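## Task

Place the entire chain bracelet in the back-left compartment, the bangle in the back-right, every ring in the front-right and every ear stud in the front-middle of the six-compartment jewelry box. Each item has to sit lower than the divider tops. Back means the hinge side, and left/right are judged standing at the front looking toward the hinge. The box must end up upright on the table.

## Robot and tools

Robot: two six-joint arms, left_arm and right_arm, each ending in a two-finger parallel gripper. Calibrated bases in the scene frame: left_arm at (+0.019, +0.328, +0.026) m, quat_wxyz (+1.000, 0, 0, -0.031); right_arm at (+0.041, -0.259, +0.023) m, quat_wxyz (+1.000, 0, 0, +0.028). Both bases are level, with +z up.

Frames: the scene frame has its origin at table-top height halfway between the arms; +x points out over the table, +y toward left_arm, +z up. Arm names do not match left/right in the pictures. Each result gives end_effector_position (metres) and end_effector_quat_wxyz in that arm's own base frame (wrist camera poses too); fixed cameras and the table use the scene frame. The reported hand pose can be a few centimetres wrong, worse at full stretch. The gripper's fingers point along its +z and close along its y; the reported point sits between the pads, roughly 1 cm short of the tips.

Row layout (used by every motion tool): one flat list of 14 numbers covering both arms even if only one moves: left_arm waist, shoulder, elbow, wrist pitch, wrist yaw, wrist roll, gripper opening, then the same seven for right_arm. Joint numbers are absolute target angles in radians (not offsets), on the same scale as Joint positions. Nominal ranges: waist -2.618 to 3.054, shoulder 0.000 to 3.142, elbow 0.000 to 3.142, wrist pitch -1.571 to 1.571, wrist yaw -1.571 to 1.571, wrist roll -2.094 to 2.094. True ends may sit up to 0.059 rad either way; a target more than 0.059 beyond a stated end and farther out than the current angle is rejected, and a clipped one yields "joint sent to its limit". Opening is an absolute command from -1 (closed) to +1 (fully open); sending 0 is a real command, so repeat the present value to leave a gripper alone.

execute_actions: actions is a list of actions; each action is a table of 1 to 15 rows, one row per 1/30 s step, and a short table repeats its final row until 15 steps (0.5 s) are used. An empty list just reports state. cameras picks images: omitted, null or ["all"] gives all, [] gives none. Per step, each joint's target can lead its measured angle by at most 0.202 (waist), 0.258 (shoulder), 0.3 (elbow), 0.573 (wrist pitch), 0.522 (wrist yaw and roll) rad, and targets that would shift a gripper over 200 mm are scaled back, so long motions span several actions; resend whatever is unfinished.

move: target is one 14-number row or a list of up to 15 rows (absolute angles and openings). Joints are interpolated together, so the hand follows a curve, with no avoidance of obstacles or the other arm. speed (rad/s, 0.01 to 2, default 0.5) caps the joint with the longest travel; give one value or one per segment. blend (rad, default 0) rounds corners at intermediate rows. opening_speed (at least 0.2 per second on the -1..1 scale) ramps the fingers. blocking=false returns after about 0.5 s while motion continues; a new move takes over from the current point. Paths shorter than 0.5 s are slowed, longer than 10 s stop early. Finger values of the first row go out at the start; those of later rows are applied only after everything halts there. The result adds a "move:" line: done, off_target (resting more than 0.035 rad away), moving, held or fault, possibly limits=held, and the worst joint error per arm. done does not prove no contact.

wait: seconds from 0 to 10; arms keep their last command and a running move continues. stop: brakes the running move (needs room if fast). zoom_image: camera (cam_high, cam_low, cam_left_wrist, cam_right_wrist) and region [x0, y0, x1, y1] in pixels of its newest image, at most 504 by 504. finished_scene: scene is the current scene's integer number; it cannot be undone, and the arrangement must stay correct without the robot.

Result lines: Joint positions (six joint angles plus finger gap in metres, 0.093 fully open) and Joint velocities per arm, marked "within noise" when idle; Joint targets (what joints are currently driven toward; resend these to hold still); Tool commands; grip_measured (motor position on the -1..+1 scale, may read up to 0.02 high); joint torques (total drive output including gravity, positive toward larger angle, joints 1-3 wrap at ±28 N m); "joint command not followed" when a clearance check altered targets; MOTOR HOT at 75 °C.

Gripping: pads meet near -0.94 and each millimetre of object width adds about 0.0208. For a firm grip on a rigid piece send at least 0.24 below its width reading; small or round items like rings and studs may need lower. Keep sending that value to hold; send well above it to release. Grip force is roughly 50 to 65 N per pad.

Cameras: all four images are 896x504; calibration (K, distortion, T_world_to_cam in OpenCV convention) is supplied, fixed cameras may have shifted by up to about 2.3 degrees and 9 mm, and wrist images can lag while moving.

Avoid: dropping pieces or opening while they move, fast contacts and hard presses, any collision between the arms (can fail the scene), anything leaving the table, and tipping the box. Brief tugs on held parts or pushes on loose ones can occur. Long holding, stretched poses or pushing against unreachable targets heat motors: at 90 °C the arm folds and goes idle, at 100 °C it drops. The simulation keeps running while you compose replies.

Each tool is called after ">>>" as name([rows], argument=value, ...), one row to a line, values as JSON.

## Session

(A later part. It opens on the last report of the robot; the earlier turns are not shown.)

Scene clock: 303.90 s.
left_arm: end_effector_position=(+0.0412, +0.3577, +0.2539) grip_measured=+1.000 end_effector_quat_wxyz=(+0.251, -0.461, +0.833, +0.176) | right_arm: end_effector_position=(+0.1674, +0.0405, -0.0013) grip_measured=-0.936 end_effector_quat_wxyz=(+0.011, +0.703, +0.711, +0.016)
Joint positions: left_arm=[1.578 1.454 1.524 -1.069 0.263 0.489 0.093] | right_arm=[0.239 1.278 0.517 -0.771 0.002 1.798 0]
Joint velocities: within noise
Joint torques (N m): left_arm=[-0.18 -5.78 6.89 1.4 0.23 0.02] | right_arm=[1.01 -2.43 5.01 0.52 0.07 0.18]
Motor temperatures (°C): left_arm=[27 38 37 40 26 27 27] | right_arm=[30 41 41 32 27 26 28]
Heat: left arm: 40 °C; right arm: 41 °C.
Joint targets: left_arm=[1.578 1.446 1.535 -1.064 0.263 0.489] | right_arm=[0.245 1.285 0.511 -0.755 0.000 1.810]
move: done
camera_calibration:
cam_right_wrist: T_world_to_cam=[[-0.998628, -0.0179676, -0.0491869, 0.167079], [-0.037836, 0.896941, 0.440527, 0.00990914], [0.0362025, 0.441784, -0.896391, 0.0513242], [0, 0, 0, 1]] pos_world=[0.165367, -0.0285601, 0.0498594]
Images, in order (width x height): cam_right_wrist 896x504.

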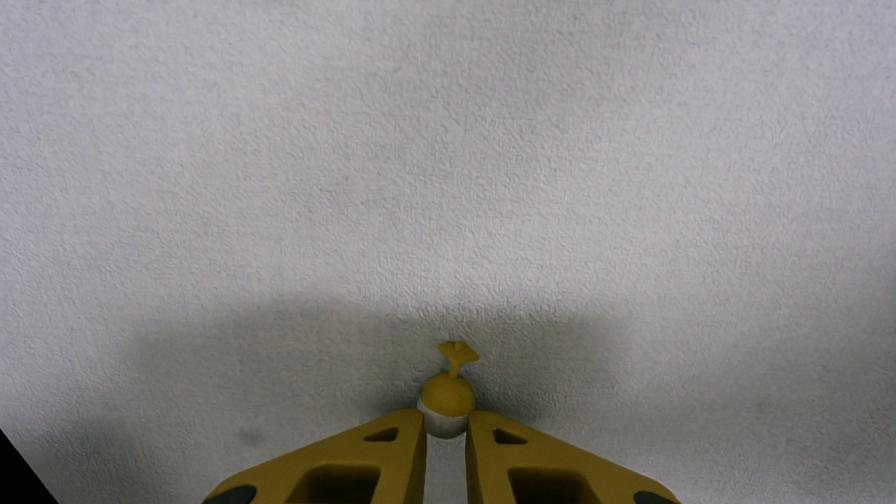

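>>> move([
  [1.578,1.446,1.535,-1.064,0.263,0.489,1,0.245,1.191,0.654,-1.024,0.0,1.78,-1],
  [1.578,1.446,1.535,-1.064,0.263,0.489,1,0.2,1.25,1.1,-1.35,0.0,1.7,-1],
  [1.578,1.446,1.535,-1.064,0.263,0.489,1,0.135,1.733,1.347,-1.15,0.0,1.53,-1],
  [1.578,1.446,1.535,-1.064,0.263,0.489,1,0.135,1.84,1.105,-0.81,0.0,1.53,-1],
], speed=[0.5,0.9,0.9,0.6], blend=0.1, cameras=["cam_right_wrist"])

Scene clock: 317.20 s.
left_arm: end_effector_position=(+0.0412, +0.3577, +0.2539) grip_measured=+1.000 end_effector_quat_wxyz=(+0.251, -0.461, +0.833, +0.176) | right_arm: end_effector_position=(+0.3136, +0.0439, +0.0089) grip_measured=-0.936 end_effector_quat_wxyz=(+0.007, +0.645, +0.764, +0.007)
Joint positions: left_arm=[1.578 1.454 1.524 -1.069 0.263 0.489 0.093] | right_arm=[0.14 1.833 1.109 -0.827 0.002 1.542 0]
Joint velocities: within noise
Joint torques (N m): left_arm=[-0.18 -5.78 6.87 1.4 0.23 0.03] | right_arm=[0.06 -8.23 5.3 0.51 0.07 -0.08]
Motor temperatures (°C): left_arm=[27 38 37 40 26 27 27] | right_arm=[30 40 41 31 27 26 28]
Heat: left arm: 40 °C; right arm: 41 °C.
Joint targets: left_arm=[1.578 1.446 1.535 -1.064 0.263 0.489] | right_arm=[0.135 1.840 1.105 -0.810 0.000 1.530]
move: done
camera_calibration:
cam_right_wrist: T_world_to_cam=[[-0.984254, -0.174076, -0.0306715, 0.315851], [-0.170084, 0.885495, 0.432401, 0.0498885], [-0.0481111, 0.430809, -0.90116, 0.080633], [0, 0, 0, 1]] pos_world=[0.323242, -0.0239314, 0.060779]
Images, in order (width x height): cam_right_wrist 896x504.

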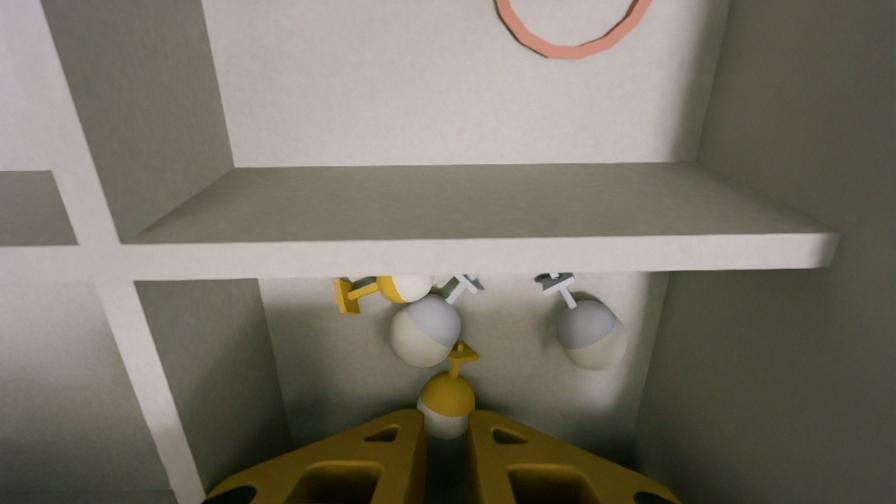

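Good. Lower, release, rise; then face the bangle area.

>>> move([
  [1.578,1.446,1.535,-1.064,0.263,0.489,1,0.135,1.85,1.08,-0.775,0.0,1.53,-1],
  [1.578,1.446,1.535,-1.064,0.263,0.489,1,0.135,1.85,1.08,-0.775,0.0,1.53,-0.5],
  [1.578,1.446,1.535,-1.064,0.263,0.489,1,0.135,1.733,1.347,-1.15,0.0,1.53,-0.5],
], speed=0.5, opening_speed=1, cameras=["cam_right_wrist"])

Scene clock: 325.57 s.
left_arm: end_effector_position=(+0.0412, +0.3577, +0.2539) grip_measured=+1.000 end_effector_quat_wxyz=(+0.251, -0.461, +0.833, +0.176) | right_arm: end_effector_position=(+0.3165, +0.0443, +0.0848) grip_measured=-0.502 end_effector_quat_wxyz=(+0.005, +0.644, +0.765, +0.005)
Joint positions: left_arm=[1.578 1.454 1.524 -1.069 0.263 0.489 0.093] | right_arm=[0.14 1.754 1.33 -1.133 0.002 1.539 0.021]
Joint velocities: within noise
Joint torques (N m): left_arm=[-0.2 -5.79 6.89 1.4 0.23 0.03] | right_arm=[0.06 -10.71 7.84 0.11 0.07 -0.04]
Motor temperatures (°C): left_arm=[27 38 37 40 26 27 27] | right_arm=[30 41 40 31 27 26 28]
Heat: left arm: 40 °C; right arm: 41 °C.
Joint targets: left_arm=[1.578 1.446 1.535 -1.064 0.263 0.489] | right_arm=[0.135 1.733 1.347 -1.150 0.000 1.530]
move: done; target 2's new numbers were sent with right_arm's wrist pitch 0.037 rad from that target
camera_calibration:
cam_right_wrist: T_world_to_cam=[[-0.983876, -0.177102, -0.0249486, 0.320671], [-0.170336, 0.885344, 0.43261, 0.0172867], [-0.0545281, 0.429884, -0.901236, 0.15104], [0, 0, 0, 1]] pos_world=[0.326681, -0.023443, 0.136645]
Images, in order (width x height): cam_right_wrist 896x504.

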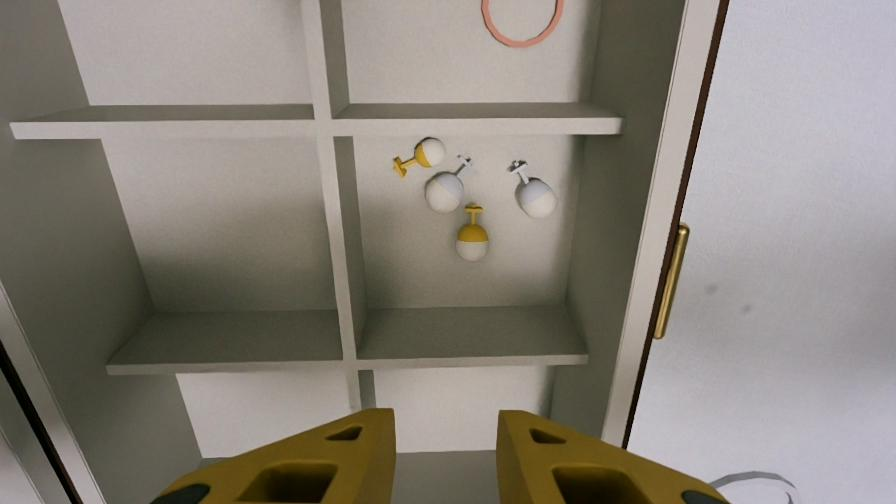

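>>> move([
  [1.578,1.446,1.535,-1.064,0.263,0.489,1,0.3,1.4,1.347,-1.5,0.0,1.2,0],
  [1.578,1.446,1.535,-1.064,0.263,0.489,1,1.006,1.4286,0.866,-0.998,0.0,0,0],
], speed=1, blend=0.2, opening_speed=1, cameras=["cam_right_wrist"])

Scene clock: 405.73 s.
left_arm: end_effector_position=(+0.0412, +0.3577, +0.2539) grip_measured=+1.000 end_effector_quat_wxyz=(+0.251, -0.461, +0.833, +0.176) | right_arm: end_effector_position=(+0.1204, +0.1877, +0.0558) grip_measured=-0.002 end_effector_quat_wxyz=(+0.004, -0.474, +0.880, +0.002)
Joint positions: left_arm=[1.578 1.454 1.524 -1.069 0.263 0.489 0.093] | right_arm=[1.001 1.42 0.873 -1.014 0 0.013 0.045]
Joint velocities: within noise
Joint torques (N m): left_arm=[-0.18 -5.79 6.9 1.4 0.23 0.03] | right_arm=[0.92 -4.36 5.5 0.53 0.02 -0.07]
Motor temperatures (°C): left_arm=[27 38 38 40 26 27 27] | right_arm=[30 46 44 30 27 25 27]
Heat: left arm: 40 °C; right arm: 46 °C.
Joint targets: left_arm=[1.578 1.446 1.535 -1.064 0.263 0.489] | right_arm=[1.006 1.429 0.866 -0.998 0.000 0.000]
move: done; blend cut to 0.175 rad at target 1
camera_calibration:
cam_right_wrist: T_world_to_cam=[[0.83852, -0.54478, -0.00994046, 0.00118792], [-0.489198, -0.760752, 0.426546, 0.217188], [-0.239936, -0.352805, -0.904411, 0.222079], [0, 0, 0, 1]] pos_world=[0.158536, 0.244224, 0.108222]
Images, in order (width x height): cam_right_wrist 896x504.

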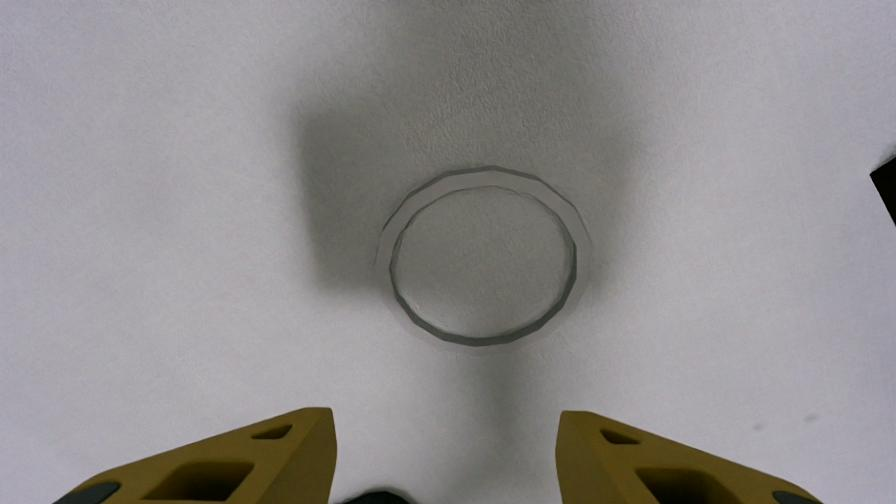

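>>> move([
  [1.578,1.446,1.535,-1.064,0.263,0.489,1,1.083,1.465,0.9,-0.998,0.0,0.077,0],
  [1.578,1.446,1.535,-1.064,0.263,0.489,1,1.083,1.565,0.757,-0.735,0.0,0.077,0],
], speed=0.4, blend=0.03, cameras=["cam_right_wrist","cam_low"])

Scene clock: 426.83 s.
left_arm: end_effector_position=(+0.0412, +0.3577, +0.2539) grip_measured=+1.000 end_effector_quat_wxyz=(+0.251, -0.461, +0.833, +0.176) | right_arm: end_effector_position=(+0.1120, +0.2087, +0.0026) grip_measured=-0.002 end_effector_quat_wxyz=(+0.011, -0.486, +0.874, +0.007)
Joint positions: left_arm=[1.578 1.454 1.524 -1.069 0.263 0.489 0.093] | right_arm=[1.079 1.556 0.763 -0.752 0.001 0.065 0.045]
Joint velocities: within noise
Joint torques (N m): left_arm=[-0.18 -5.78 6.89 1.4 0.23 0.02] | right_arm=[0.87 -5.12 5 0.54 0.02 0.18]
Motor temperatures (°C): left_arm=[27 38 38 40 26 27 27] | right_arm=[30 44 42 30 27 25 27]
Heat: left arm: 40 °C; right arm: 44 °C.
Joint targets: left_arm=[1.578 1.446 1.535 -1.064 0.263 0.489] | right_arm=[1.083 1.565 0.757 -0.735 0.000 0.077]
move: done
camera_calibration:
cam_right_wrist: T_world_to_cam=[[0.852648, -0.522371, -0.0109691, 0.0128359], [-0.472231, -0.779451, 0.411647, 0.25381], [-0.223582, -0.34581, -0.911277, 0.176047], [0, 0, 0, 1]] pos_world=[0.148273, 0.265416, 0.0560889]
Images, in order (width x height): cam_low 896x504, cam_right_wrist 896x504.

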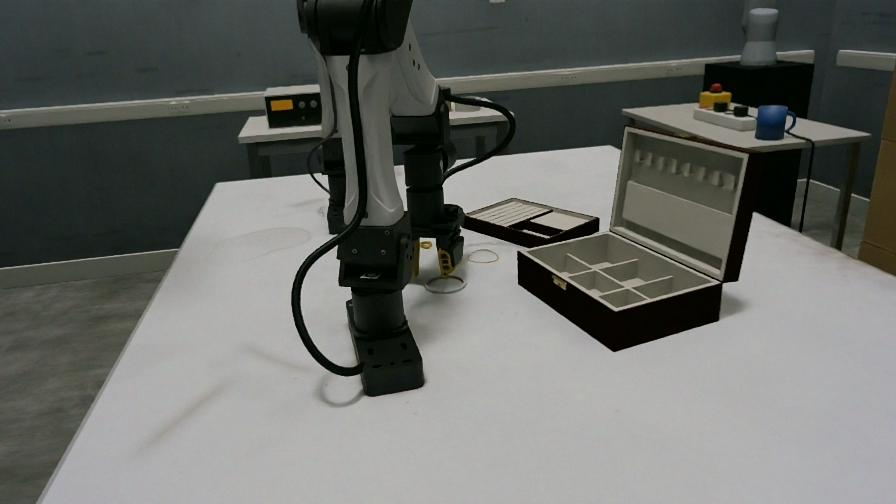

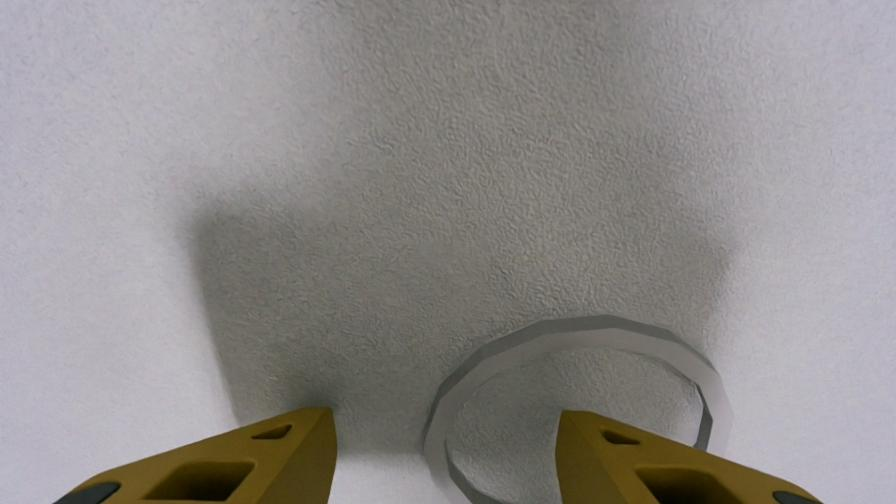

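>>> move([
  [1.578,1.446,1.535,-1.064,0.263,0.489,1,1.083,1.573,0.738,-0.71,0.0,0.077,0],
  [1.578,1.446,1.535,-1.064,0.263,0.489,1,1.083,1.573,0.738,-0.71,0.0,0.077,-1],
], speed=0.3, opening_speed=1.2, cameras=["cam_right_wrist"])

Scene clock: 461.37 s.
left_arm: end_effector_position=(+0.0412, +0.3577, +0.2539) grip_measured=+1.000 end_effector_quat_wxyz=(+0.251, -0.461, +0.833, +0.176) | right_arm: end_effector_position=(+0.1117, +0.2081, -0.0024) grip_measured=-0.967 end_effector_quat_wxyz=(+0.012, -0.485, +0.875, +0.008)
Joint positions: left_arm=[1.578 1.454 1.524 -1.069 0.263 0.489 0.093] | right_arm=[1.079 1.562 0.745 -0.725 0.001 0.066 0]
Joint velocities: within noise
Joint torques (N m): left_arm=[-0.18 -5.79 6.89 1.4 0.23 0.03] | right_arm=[0.85 -4.9 4.79 0.57 0.02 0.16]
Motor temperatures (°C): left_arm=[27 38 38 40 26 27 27] | right_arm=[30 41 40 30 27 25 27]
Heat: left arm: 40 °C; right arm: 41 °C.
Joint targets: left_arm=[1.578 1.446 1.535 -1.064 0.263 0.489] | right_arm=[1.083 1.573 0.738 -0.710 0.000 0.077]
move: done
camera_calibration:
cam_right_wrist: T_world_to_cam=[[0.85167, -0.523958, -0.0112445, 0.0131821], [-0.474438, -0.779938, 0.408173, 0.255605], [-0.222636, -0.342294, -0.912835, 0.170384], [0, 0, 0, 1]] pos_world=[0.147976, 0.264585, 0.0513498]
Images, in order (width x height): cam_right_wrist 896x504.

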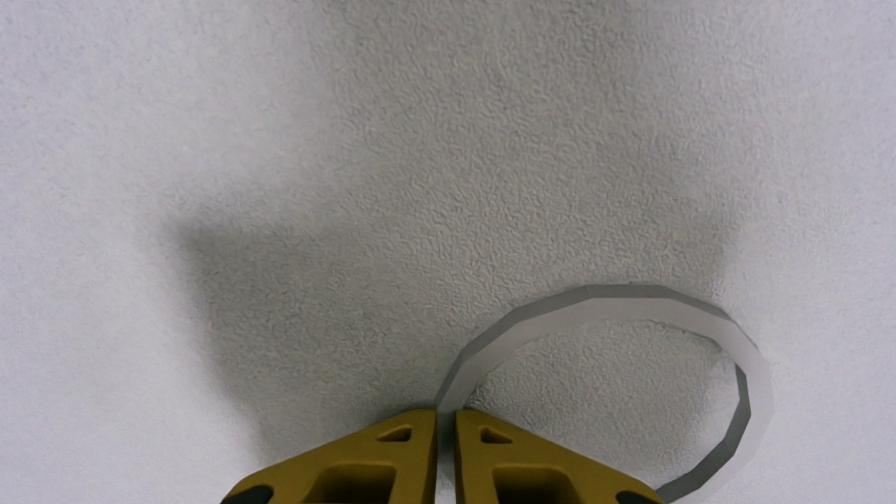

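>>> move([
  [1.578,1.446,1.535,-1.064,0.263,0.489,1,1.083,1.418,1.051,-1.204,0.0,0.077,-1],
  [1.578,1.446,1.535,-1.064,0.263,0.489,1,-0.02,1.99,1.675,-1.23,0.0,-1.155,-1],
], speed=[0.5,0.8], blend=0.1)

Scene clock: 479.27 s.
left_arm: end_effector_position=(+0.0412, +0.3577, +0.2539) grip_measured=+1.000 end_effector_quat_wxyz=(+0.251, -0.461, +0.833, +0.176) | right_arm: end_effector_position=(+0.3826, -0.0092, +0.0922) grip_measured=-0.967 end_effector_quat_wxyz=(+0.012, -0.530, +0.848, -0.007)
Joint positions: left_arm=[1.578 1.454 1.524 -1.069 0.263 0.489 0.093] | right_arm=[-0.025 1.978 1.653 -1.218 -0.002 -1.142 0]
Joint velocities: within noise
Joint torques (N m): left_arm=[-0.18 -5.78 6.9 1.4 0.23 0.03] | right_arm=[0.91 -9.99 8.49 0.24 -0.02 -0.08]
Motor temperatures (°C): left_arm=[27 38 38 40 26 27 27] | right_arm=[30 41 40 30 27 25 28]
Heat: left arm: 40 °C; right arm: 41 °C.
Joint targets: left_arm=[1.578 1.446 1.535 -1.064 0.263 0.489] | right_arm=[-0.020 1.990 1.675 -1.230 0.000 -1.155]
move: done
camera_calibration:
cam_right_wrist: T_world_to_cam=[[0.901684, -0.432153, 0.0145111, -0.350983], [-0.397207, -0.814576, 0.422721, 0.144778], [-0.17086, -0.386925, -0.906143, 0.221843], [0, 0, 0, 1]] pos_world=[0.411886, 0.0520909, 0.144914]

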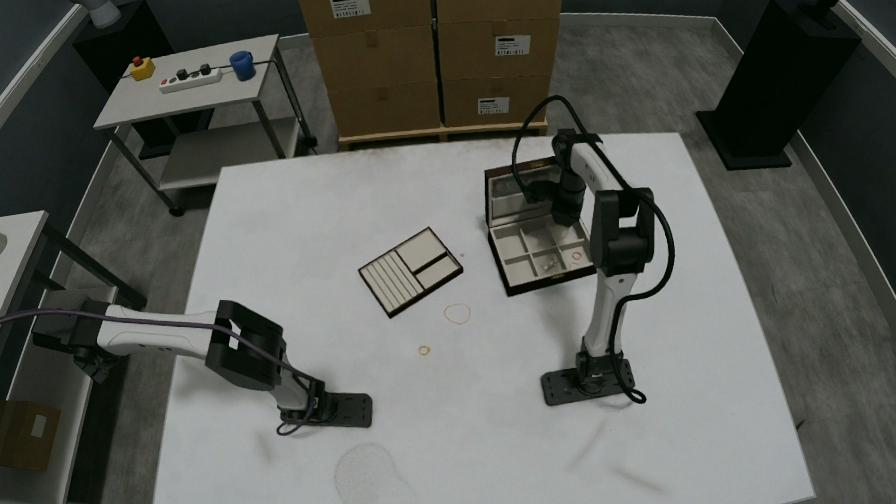

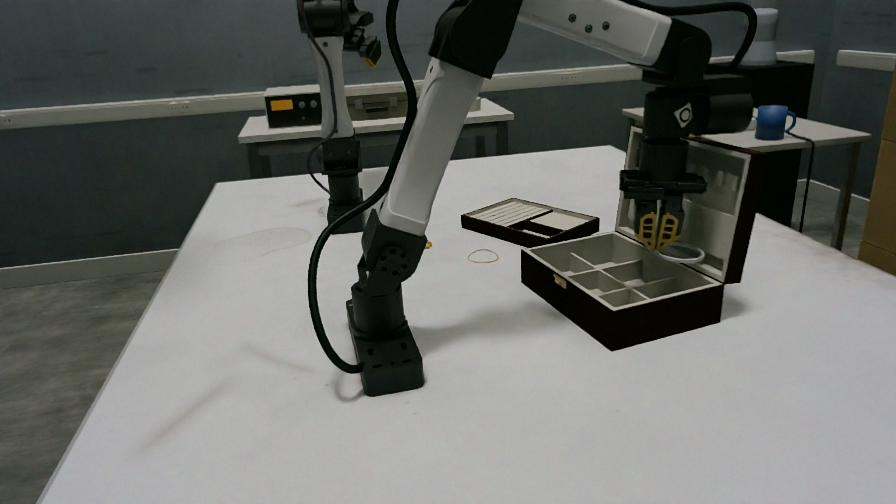

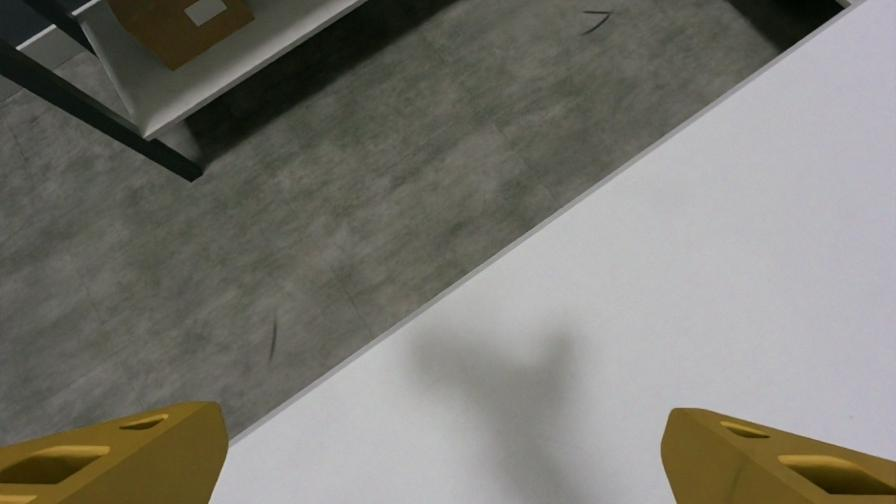

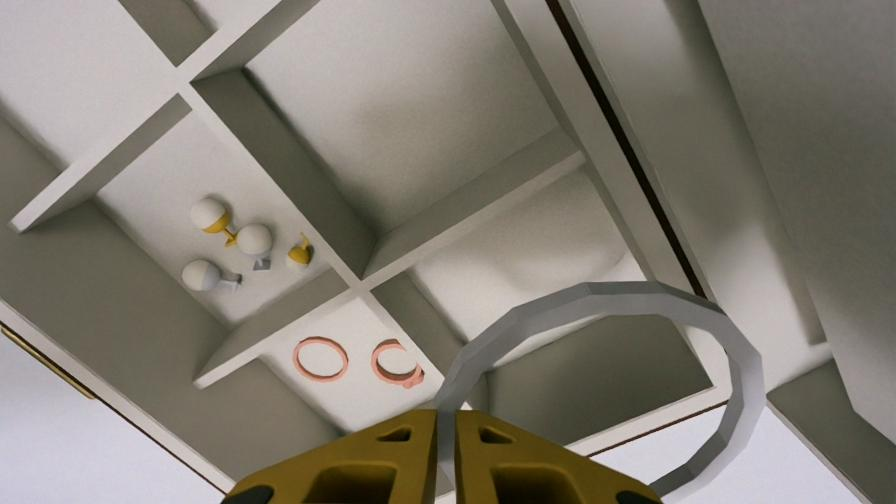

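>>> move([
  [1.578,1.446,1.535,-1.064,0.263,0.489,1,-0.063,1.985,1.545,-1.12,0.0,-1.20,-1],
  [1.578,1.446,1.535,-1.064,0.263,0.489,1,-0.063,2.028,1.452,-0.99,0.0,-1.20,-1],
], speed=0.4, blend=0.03, cameras=["cam_low","cam_right_wrist"])

>>> zoom_image(camera="cam_low", region=[500, 180, 780, 360])

Scene clock: 516.47 s.
left_arm: end_effector_position=(+0.0412, +0.3577, +0.2539) grip_measured=+1.000 end_effector_quat_wxyz=(+0.251, -0.461, +0.833, +0.176) | right_arm: end_effector_position=(+0.4055, -0.0201, +0.0636) grip_measured=-0.967 end_effector_quat_wxyz=(+0.068, -0.546, +0.834, -0.047)
Joint positions: left_arm=[1.578 1.454 1.524 -1.069 0.263 0.489 0.093] | right_arm=[-0.052 1.959 1.498 -0.944 -0.005 -1.21 0]
Joint velocities: within noise
Joint torques (N m): left_arm=[-0.18 -5.78 6.89 1.4 0.22 0.02] | right_arm=[-0.51 -4.51 2.19 0.19 0 0.15]
Motor temperatures (°C): left_arm=[26 38 38 40 26 27 27] | right_arm=[30 44 41 29 27 25 28]
Heat: left arm: 40 °C; right arm: 44 °C.
Joint targets: left_arm=[1.578 1.446 1.535 -1.064 0.263 0.489] | right_arm=[-0.063 2.028 1.452 -0.990 0.000 -1.200]
move: off_target (right_arm); right_arm: the shoulder is farthest, 0.069 rad from its target
camera_calibration:
cam_right_wrist: T_world_to_cam=[[0.907889, -0.394055, 0.14303, -0.385851], [-0.418205, -0.827755, 0.374067, 0.168373], [-0.0290091, -0.399427, -0.916306, 0.138463], [0, 0, 0, 1]] pos_world=[0.424741, 0.0426309, 0.11908]
Images, in order (width x height): cam_low 896x504, cam_right_wrist 896x504.

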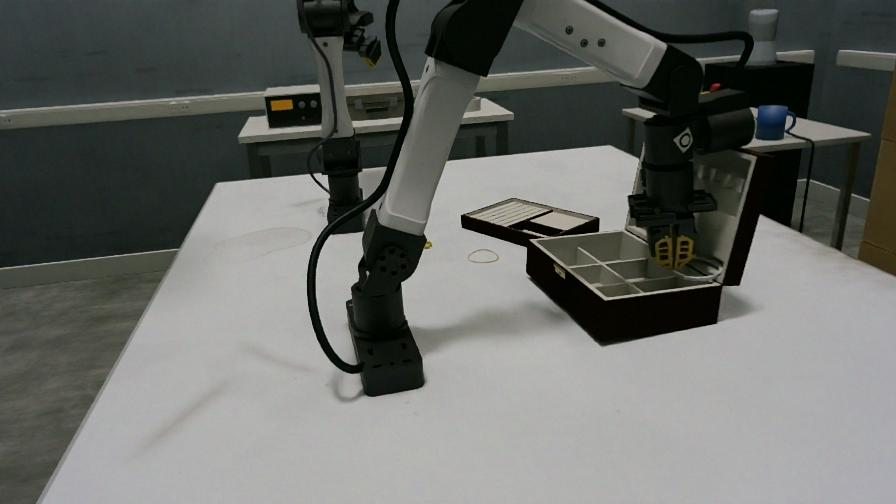

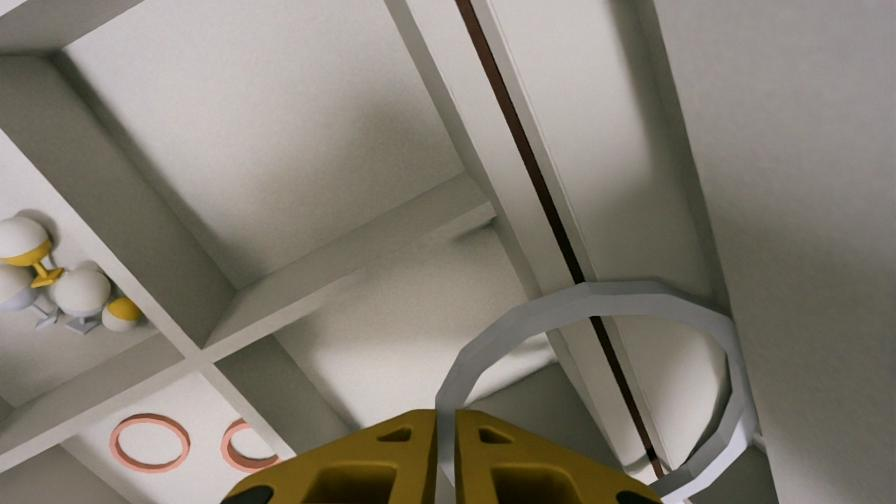

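Scaled by 1.800 from the camera's 896x504 image, which has a finer 1280x720 frame.

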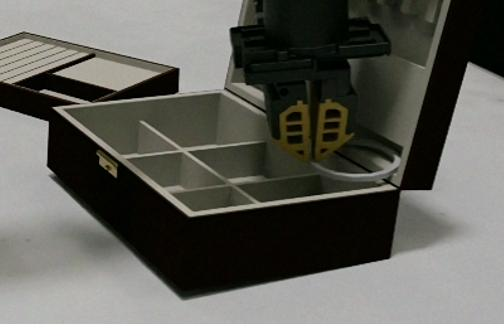

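>>> move(target=[1.578,1.446,1.535,-1.064,0.263,0.489,1,-0.063,1.913,1.6,-1.245,0.0,-1.2,-1], speed=0.4, cameras=["cam_low","cam_right_wrist","cam_high"])

Scene clock: 527.57 s.
left_arm: end_effector_position=(+0.0412, +0.3577, +0.2539) grip_measured=+1.000 end_effector_quat_wxyz=(+0.251, -0.461, +0.833, +0.176) | right_arm: end_effector_position=(+0.3606, -0.0201, +0.0852) grip_measured=-0.967 end_effector_quat_wxyz=(-0.008, -0.545, +0.838, +0.008)
Joint positions: left_arm=[1.578 1.454 1.524 -1.069 0.263 0.489 0.093] | right_arm=[-0.058 1.945 1.579 -1.228 -0.004 -1.21 0]
Joint velocities: within noise
Joint torques (N m): left_arm=[-0.18 -5.78 6.9 1.4 0.22 0.03] | right_arm=[0.03 -13.74 8.25 0.09 0 0.15]
Motor temperatures (°C): left_arm=[26 38 38 40 26 27 27] | right_arm=[30 45 41 29 27 25 28]
Heat: left arm: 40 °C; right arm: 45 °C.
Joint targets: left_arm=[1.578 1.446 1.535 -1.064 0.263 0.489] | right_arm=[-0.063 1.913 1.600 -1.245 0.000 -1.200]
move: done
camera_calibration:
cam_right_wrist: T_world_to_cam=[[0.915976, -0.399842, -0.033385, -0.336243], [-0.346163, -0.829587, 0.438128, 0.11013], [-0.202878, -0.389758, -0.898292, 0.218289], [0, 0, 0, 1]] pos_world=[0.390399, 0.0419985, 0.136611]
Images, in order (width x height): cam_high 896x504, cam_low 896x504, cam_right_wrist 896x504.

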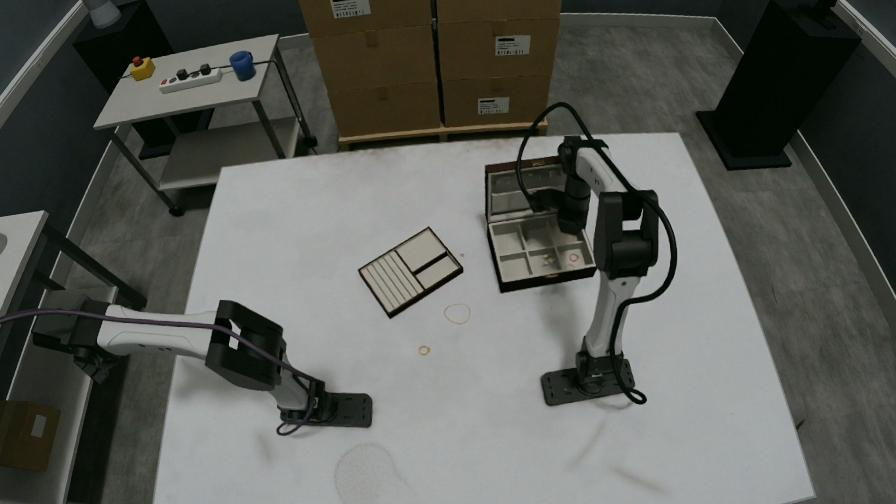

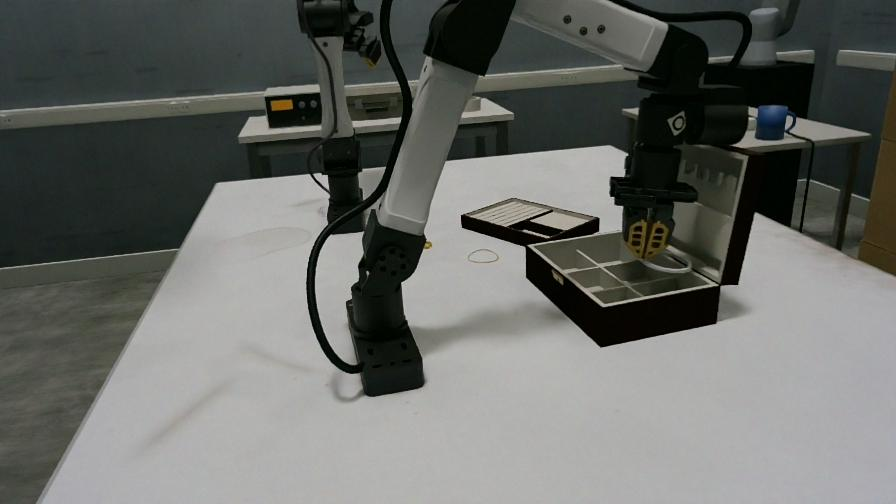

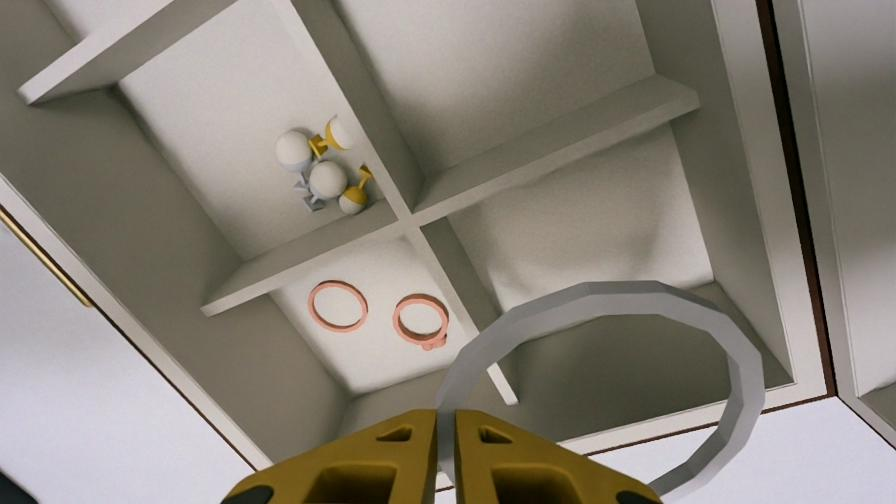

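>>> move(target=[1.578,1.446,1.535,-1.064,0.263,0.489,1,-0.055,1.98,1.535,-1.13,0.0,-1.06,-1], speed=0.3, cameras=["cam_low","cam_right_wrist"])

>>> zoom_image(camera="cam_low", region=[500, 180, 780, 360])

Scene clock: 546.60 s.
left_arm: end_effector_position=(+0.0412, +0.3577, +0.2539) grip_measured=+1.000 end_effector_quat_wxyz=(+0.251, -0.461, +0.833, +0.176) | right_arm: end_effector_position=(+0.3742, -0.0209, +0.0758) grip_measured=-0.967 end_effector_quat_wxyz=(+0.015, -0.486, +0.874, -0.007)
Joint positions: left_arm=[1.578 1.454 1.524 -1.069 0.263 0.489 0.093] | right_arm=[-0.058 1.951 1.55 -1.137 -0.004 -1.073 0]
Joint velocities: within noise
Joint torques (N m): left_arm=[-0.18 -5.78 6.89 1.4 0.23 0.03] | right_arm=[0.73 -8.09 5.07 0.46 0.01 0.16]
Motor temperatures (°C): left_arm=[26 38 38 40 26 27 27] | right_arm=[30 49 42 29 27 25 28]
Heat: left arm: 40 °C; right arm: 49 °C.
Joint targets: left_arm=[1.578 1.446 1.535 -1.064 0.263 0.489] | right_arm=[-0.055 1.980 1.535 -1.130 0.000 -1.060]
move: done
camera_calibration:
cam_right_wrist: T_world_to_cam=[[0.853056, -0.52157, 0.0161636, -0.332078], [-0.479732, -0.771688, 0.417558, 0.171057], [-0.205312, -0.363955, -0.908506, 0.214533], [0, 0, 0, 1]] pos_world=[0.409389, 0.0368807, 0.128846]
Images, in order (width x height): cam_low 896x504, cam_right_wrist 896x504.

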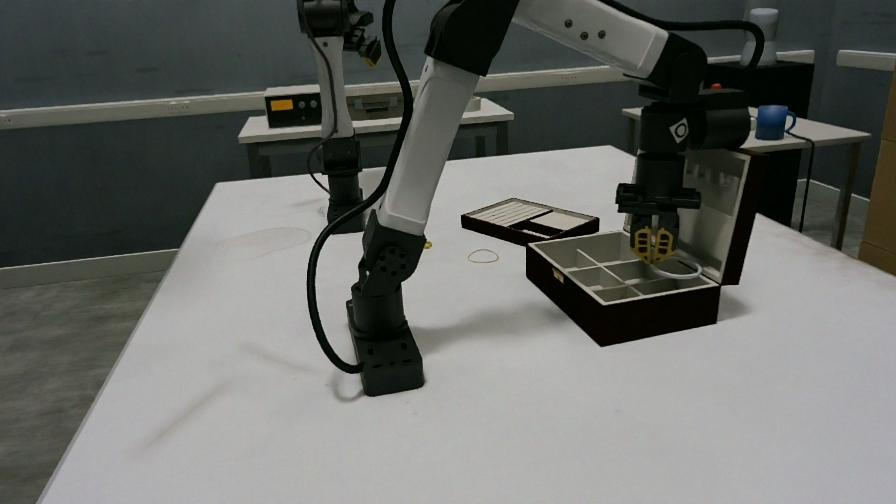

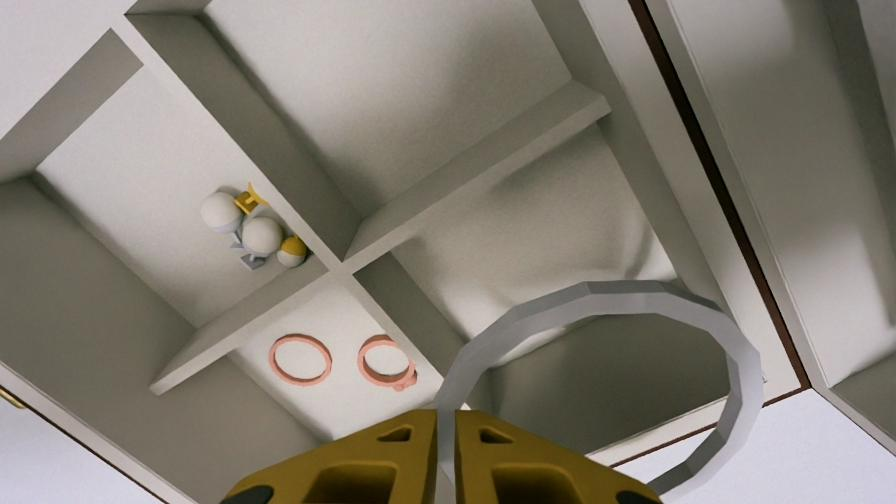

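Scaled by 1.800 from the camera's 896x504 image, which has a finer 1280x720 frame.

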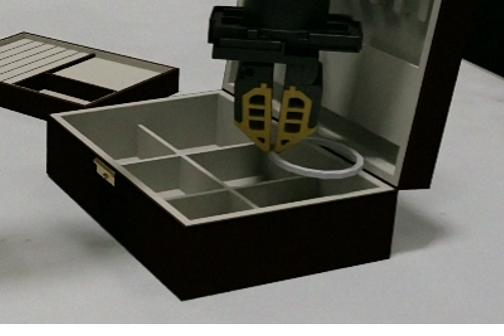

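>>> move([
  [1.578,1.446,1.535,-1.064,0.263,0.489,1,-0.072,1.98,1.535,-1.157,0.0,-1.07,-1],
  [1.578,1.446,1.535,-1.064,0.263,0.489,1,-0.072,2.03,1.412,-0.98,0.0,-1.07,-1],
], speed=0.25, cameras=["cam_low","cam_right_wrist"])

>>> zoom_image(camera="cam_low", region=[500, 180, 780, 360])

Scene clock: 563.17 s.
left_arm: end_effector_position=(+0.0412, +0.3577, +0.2539) grip_measured=+1.000 end_effector_quat_wxyz=(+0.251, -0.461, +0.833, +0.176) | right_arm: end_effector_position=(+0.3832, -0.0236, +0.0279) grip_measured=-0.973 end_effector_quat_wxyz=(+0.028, -0.486, +0.873, -0.014)
Joint positions: left_arm=[1.578 1.454 1.524 -1.069 0.263 0.489 0.093] | right_arm=[-0.065 2.004 1.427 -0.932 -0.008 -1.08 0]
Joint velocities: within noise
Joint torques (N m): left_arm=[-0.18 -5.78 6.89 1.4 0.22 0.02] | right_arm=[-0.12 -8.55 4.77 -0.05 0.04 0.15]
Motor temperatures (°C): left_arm=[26 38 38 40 26 27 27] | right_arm=[30 48 42 29 27 25 28]
Heat: left arm: 40 °C; right arm: 48 °C.
Joint targets: left_arm=[1.578 1.446 1.535 -1.064 0.263 0.489] | right_arm=[-0.072 2.030 1.412 -0.980 0.000 -1.070]
move: off_target (right_arm); right_arm: the wrist pitch is farthest, 0.048 rad from its target
camera_calibration:
cam_right_wrist: T_world_to_cam=[[0.852264, -0.521473, 0.0413673, -0.340763], [-0.492032, -0.772269, 0.401877, 0.198371], [-0.177621, -0.36286, -0.914759, 0.16149], [0, 0, 0, 1]] pos_world=[0.416709, 0.0340951, 0.0821006]
Images, in order (width x height): cam_low 896x504, cam_right_wrist 896x504.

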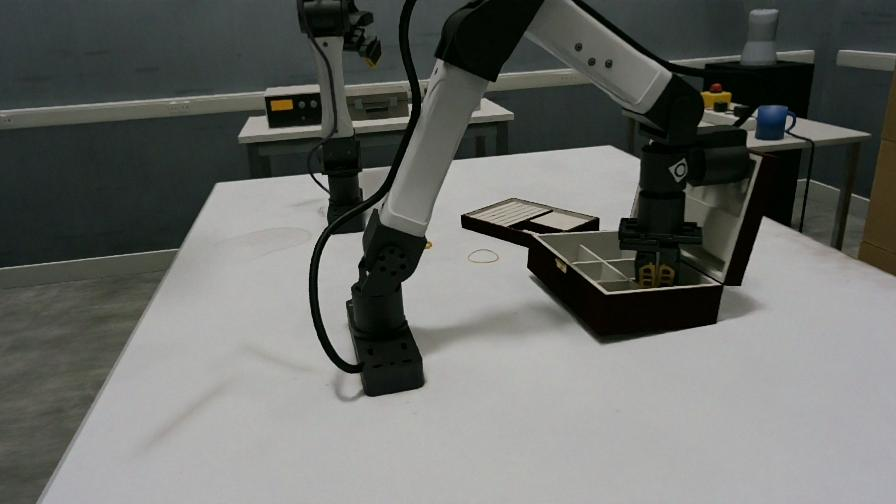

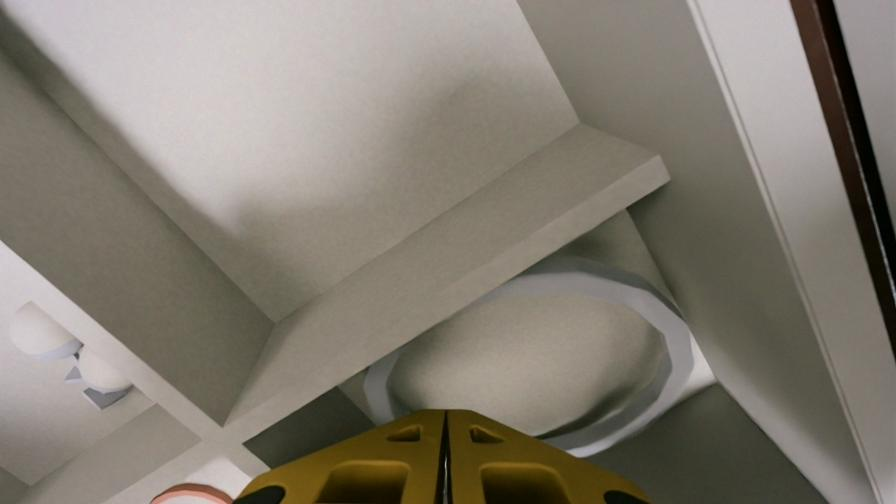

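Scaled by 1.800 from the camera's 896x504 image, which has a finer 1280x720 frame.

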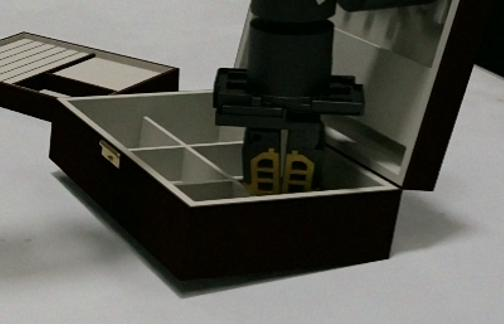

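>>> move(target=[1.578,1.446,1.535,-1.064,0.263,0.489,1,-0.065,1.94,1.58,-1.19,0.0,-1.07,-1], speed=0.4, cameras=["cam_low","cam_right_wrist"])

>>> zoom_image(camera="cam_low", region=[500, 180, 780, 360])

Scene clock: 572.77 s.
left_arm: end_effector_position=(+0.0412, +0.3577, +0.2539) grip_measured=+1.000 end_effector_quat_wxyz=(+0.251, -0.461, +0.833, +0.176) | right_arm: end_effector_position=(+0.3666, -0.0225, +0.0738) grip_measured=-0.973 end_effector_quat_wxyz=(-0.003, -0.486, +0.874, +0.006)
Joint positions: left_arm=[1.578 1.454 1.524 -1.069 0.263 0.489 0.093] | right_arm=[-0.065 1.964 1.56 -1.178 -0.008 -1.08 0]
Joint velocities: within noise
Joint torques (N m): left_arm=[-0.18 -5.79 6.89 1.4 0.23 0.03] | right_arm=[0.49 -13.11 8.2 0.15 0.03 0.16]
Motor temperatures (°C): left_arm=[26 38 38 40 26 27 27] | right_arm=[30 49 41 29 27 25 28]
Heat: left arm: 40 °C; right arm: 49 °C.
Joint targets: left_arm=[1.578 1.446 1.535 -1.064 0.263 0.489] | right_arm=[-0.065 1.940 1.580 -1.190 0.000 -1.070]
move: done
camera_calibration:
cam_right_wrist: T_world_to_cam=[[0.85291, -0.521515, -0.0237908, -0.32335], [-0.461341, -0.774263, 0.433223, 0.158995], [-0.244352, -0.358524, -0.900973, 0.224395], [0, 0, 0, 1]] pos_world=[0.403971, 0.0349226, 0.125601]
Images, in order (width x height): cam_low 896x504, cam_right_wrist 896x504.

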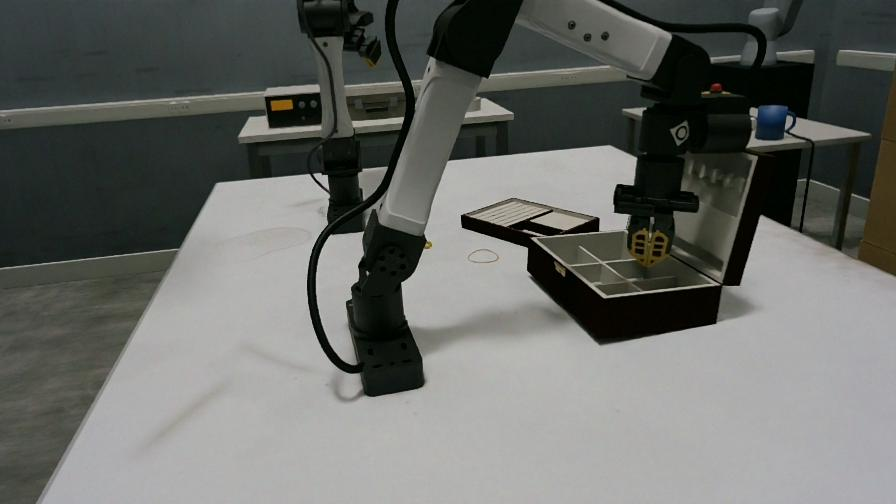

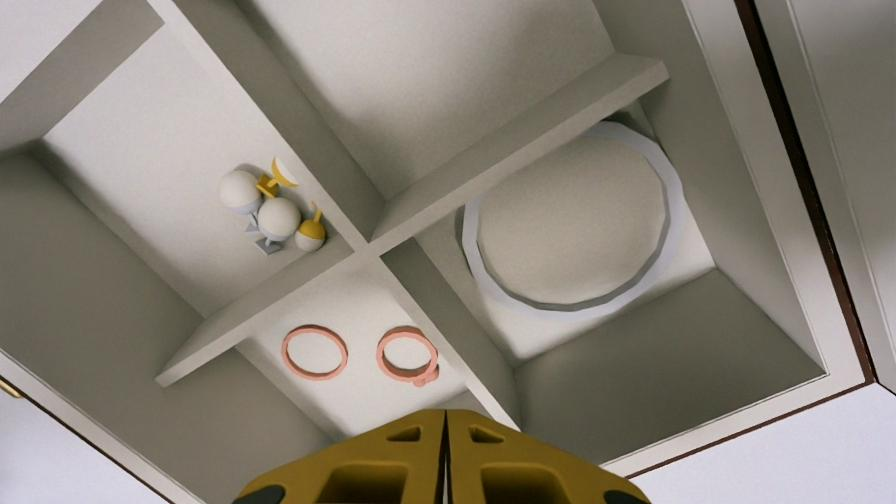

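Scaled by 1.800 from the camera's 896x504 image, which has a finer 1280x720 frame.

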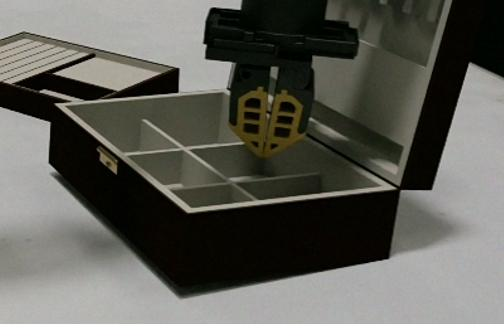

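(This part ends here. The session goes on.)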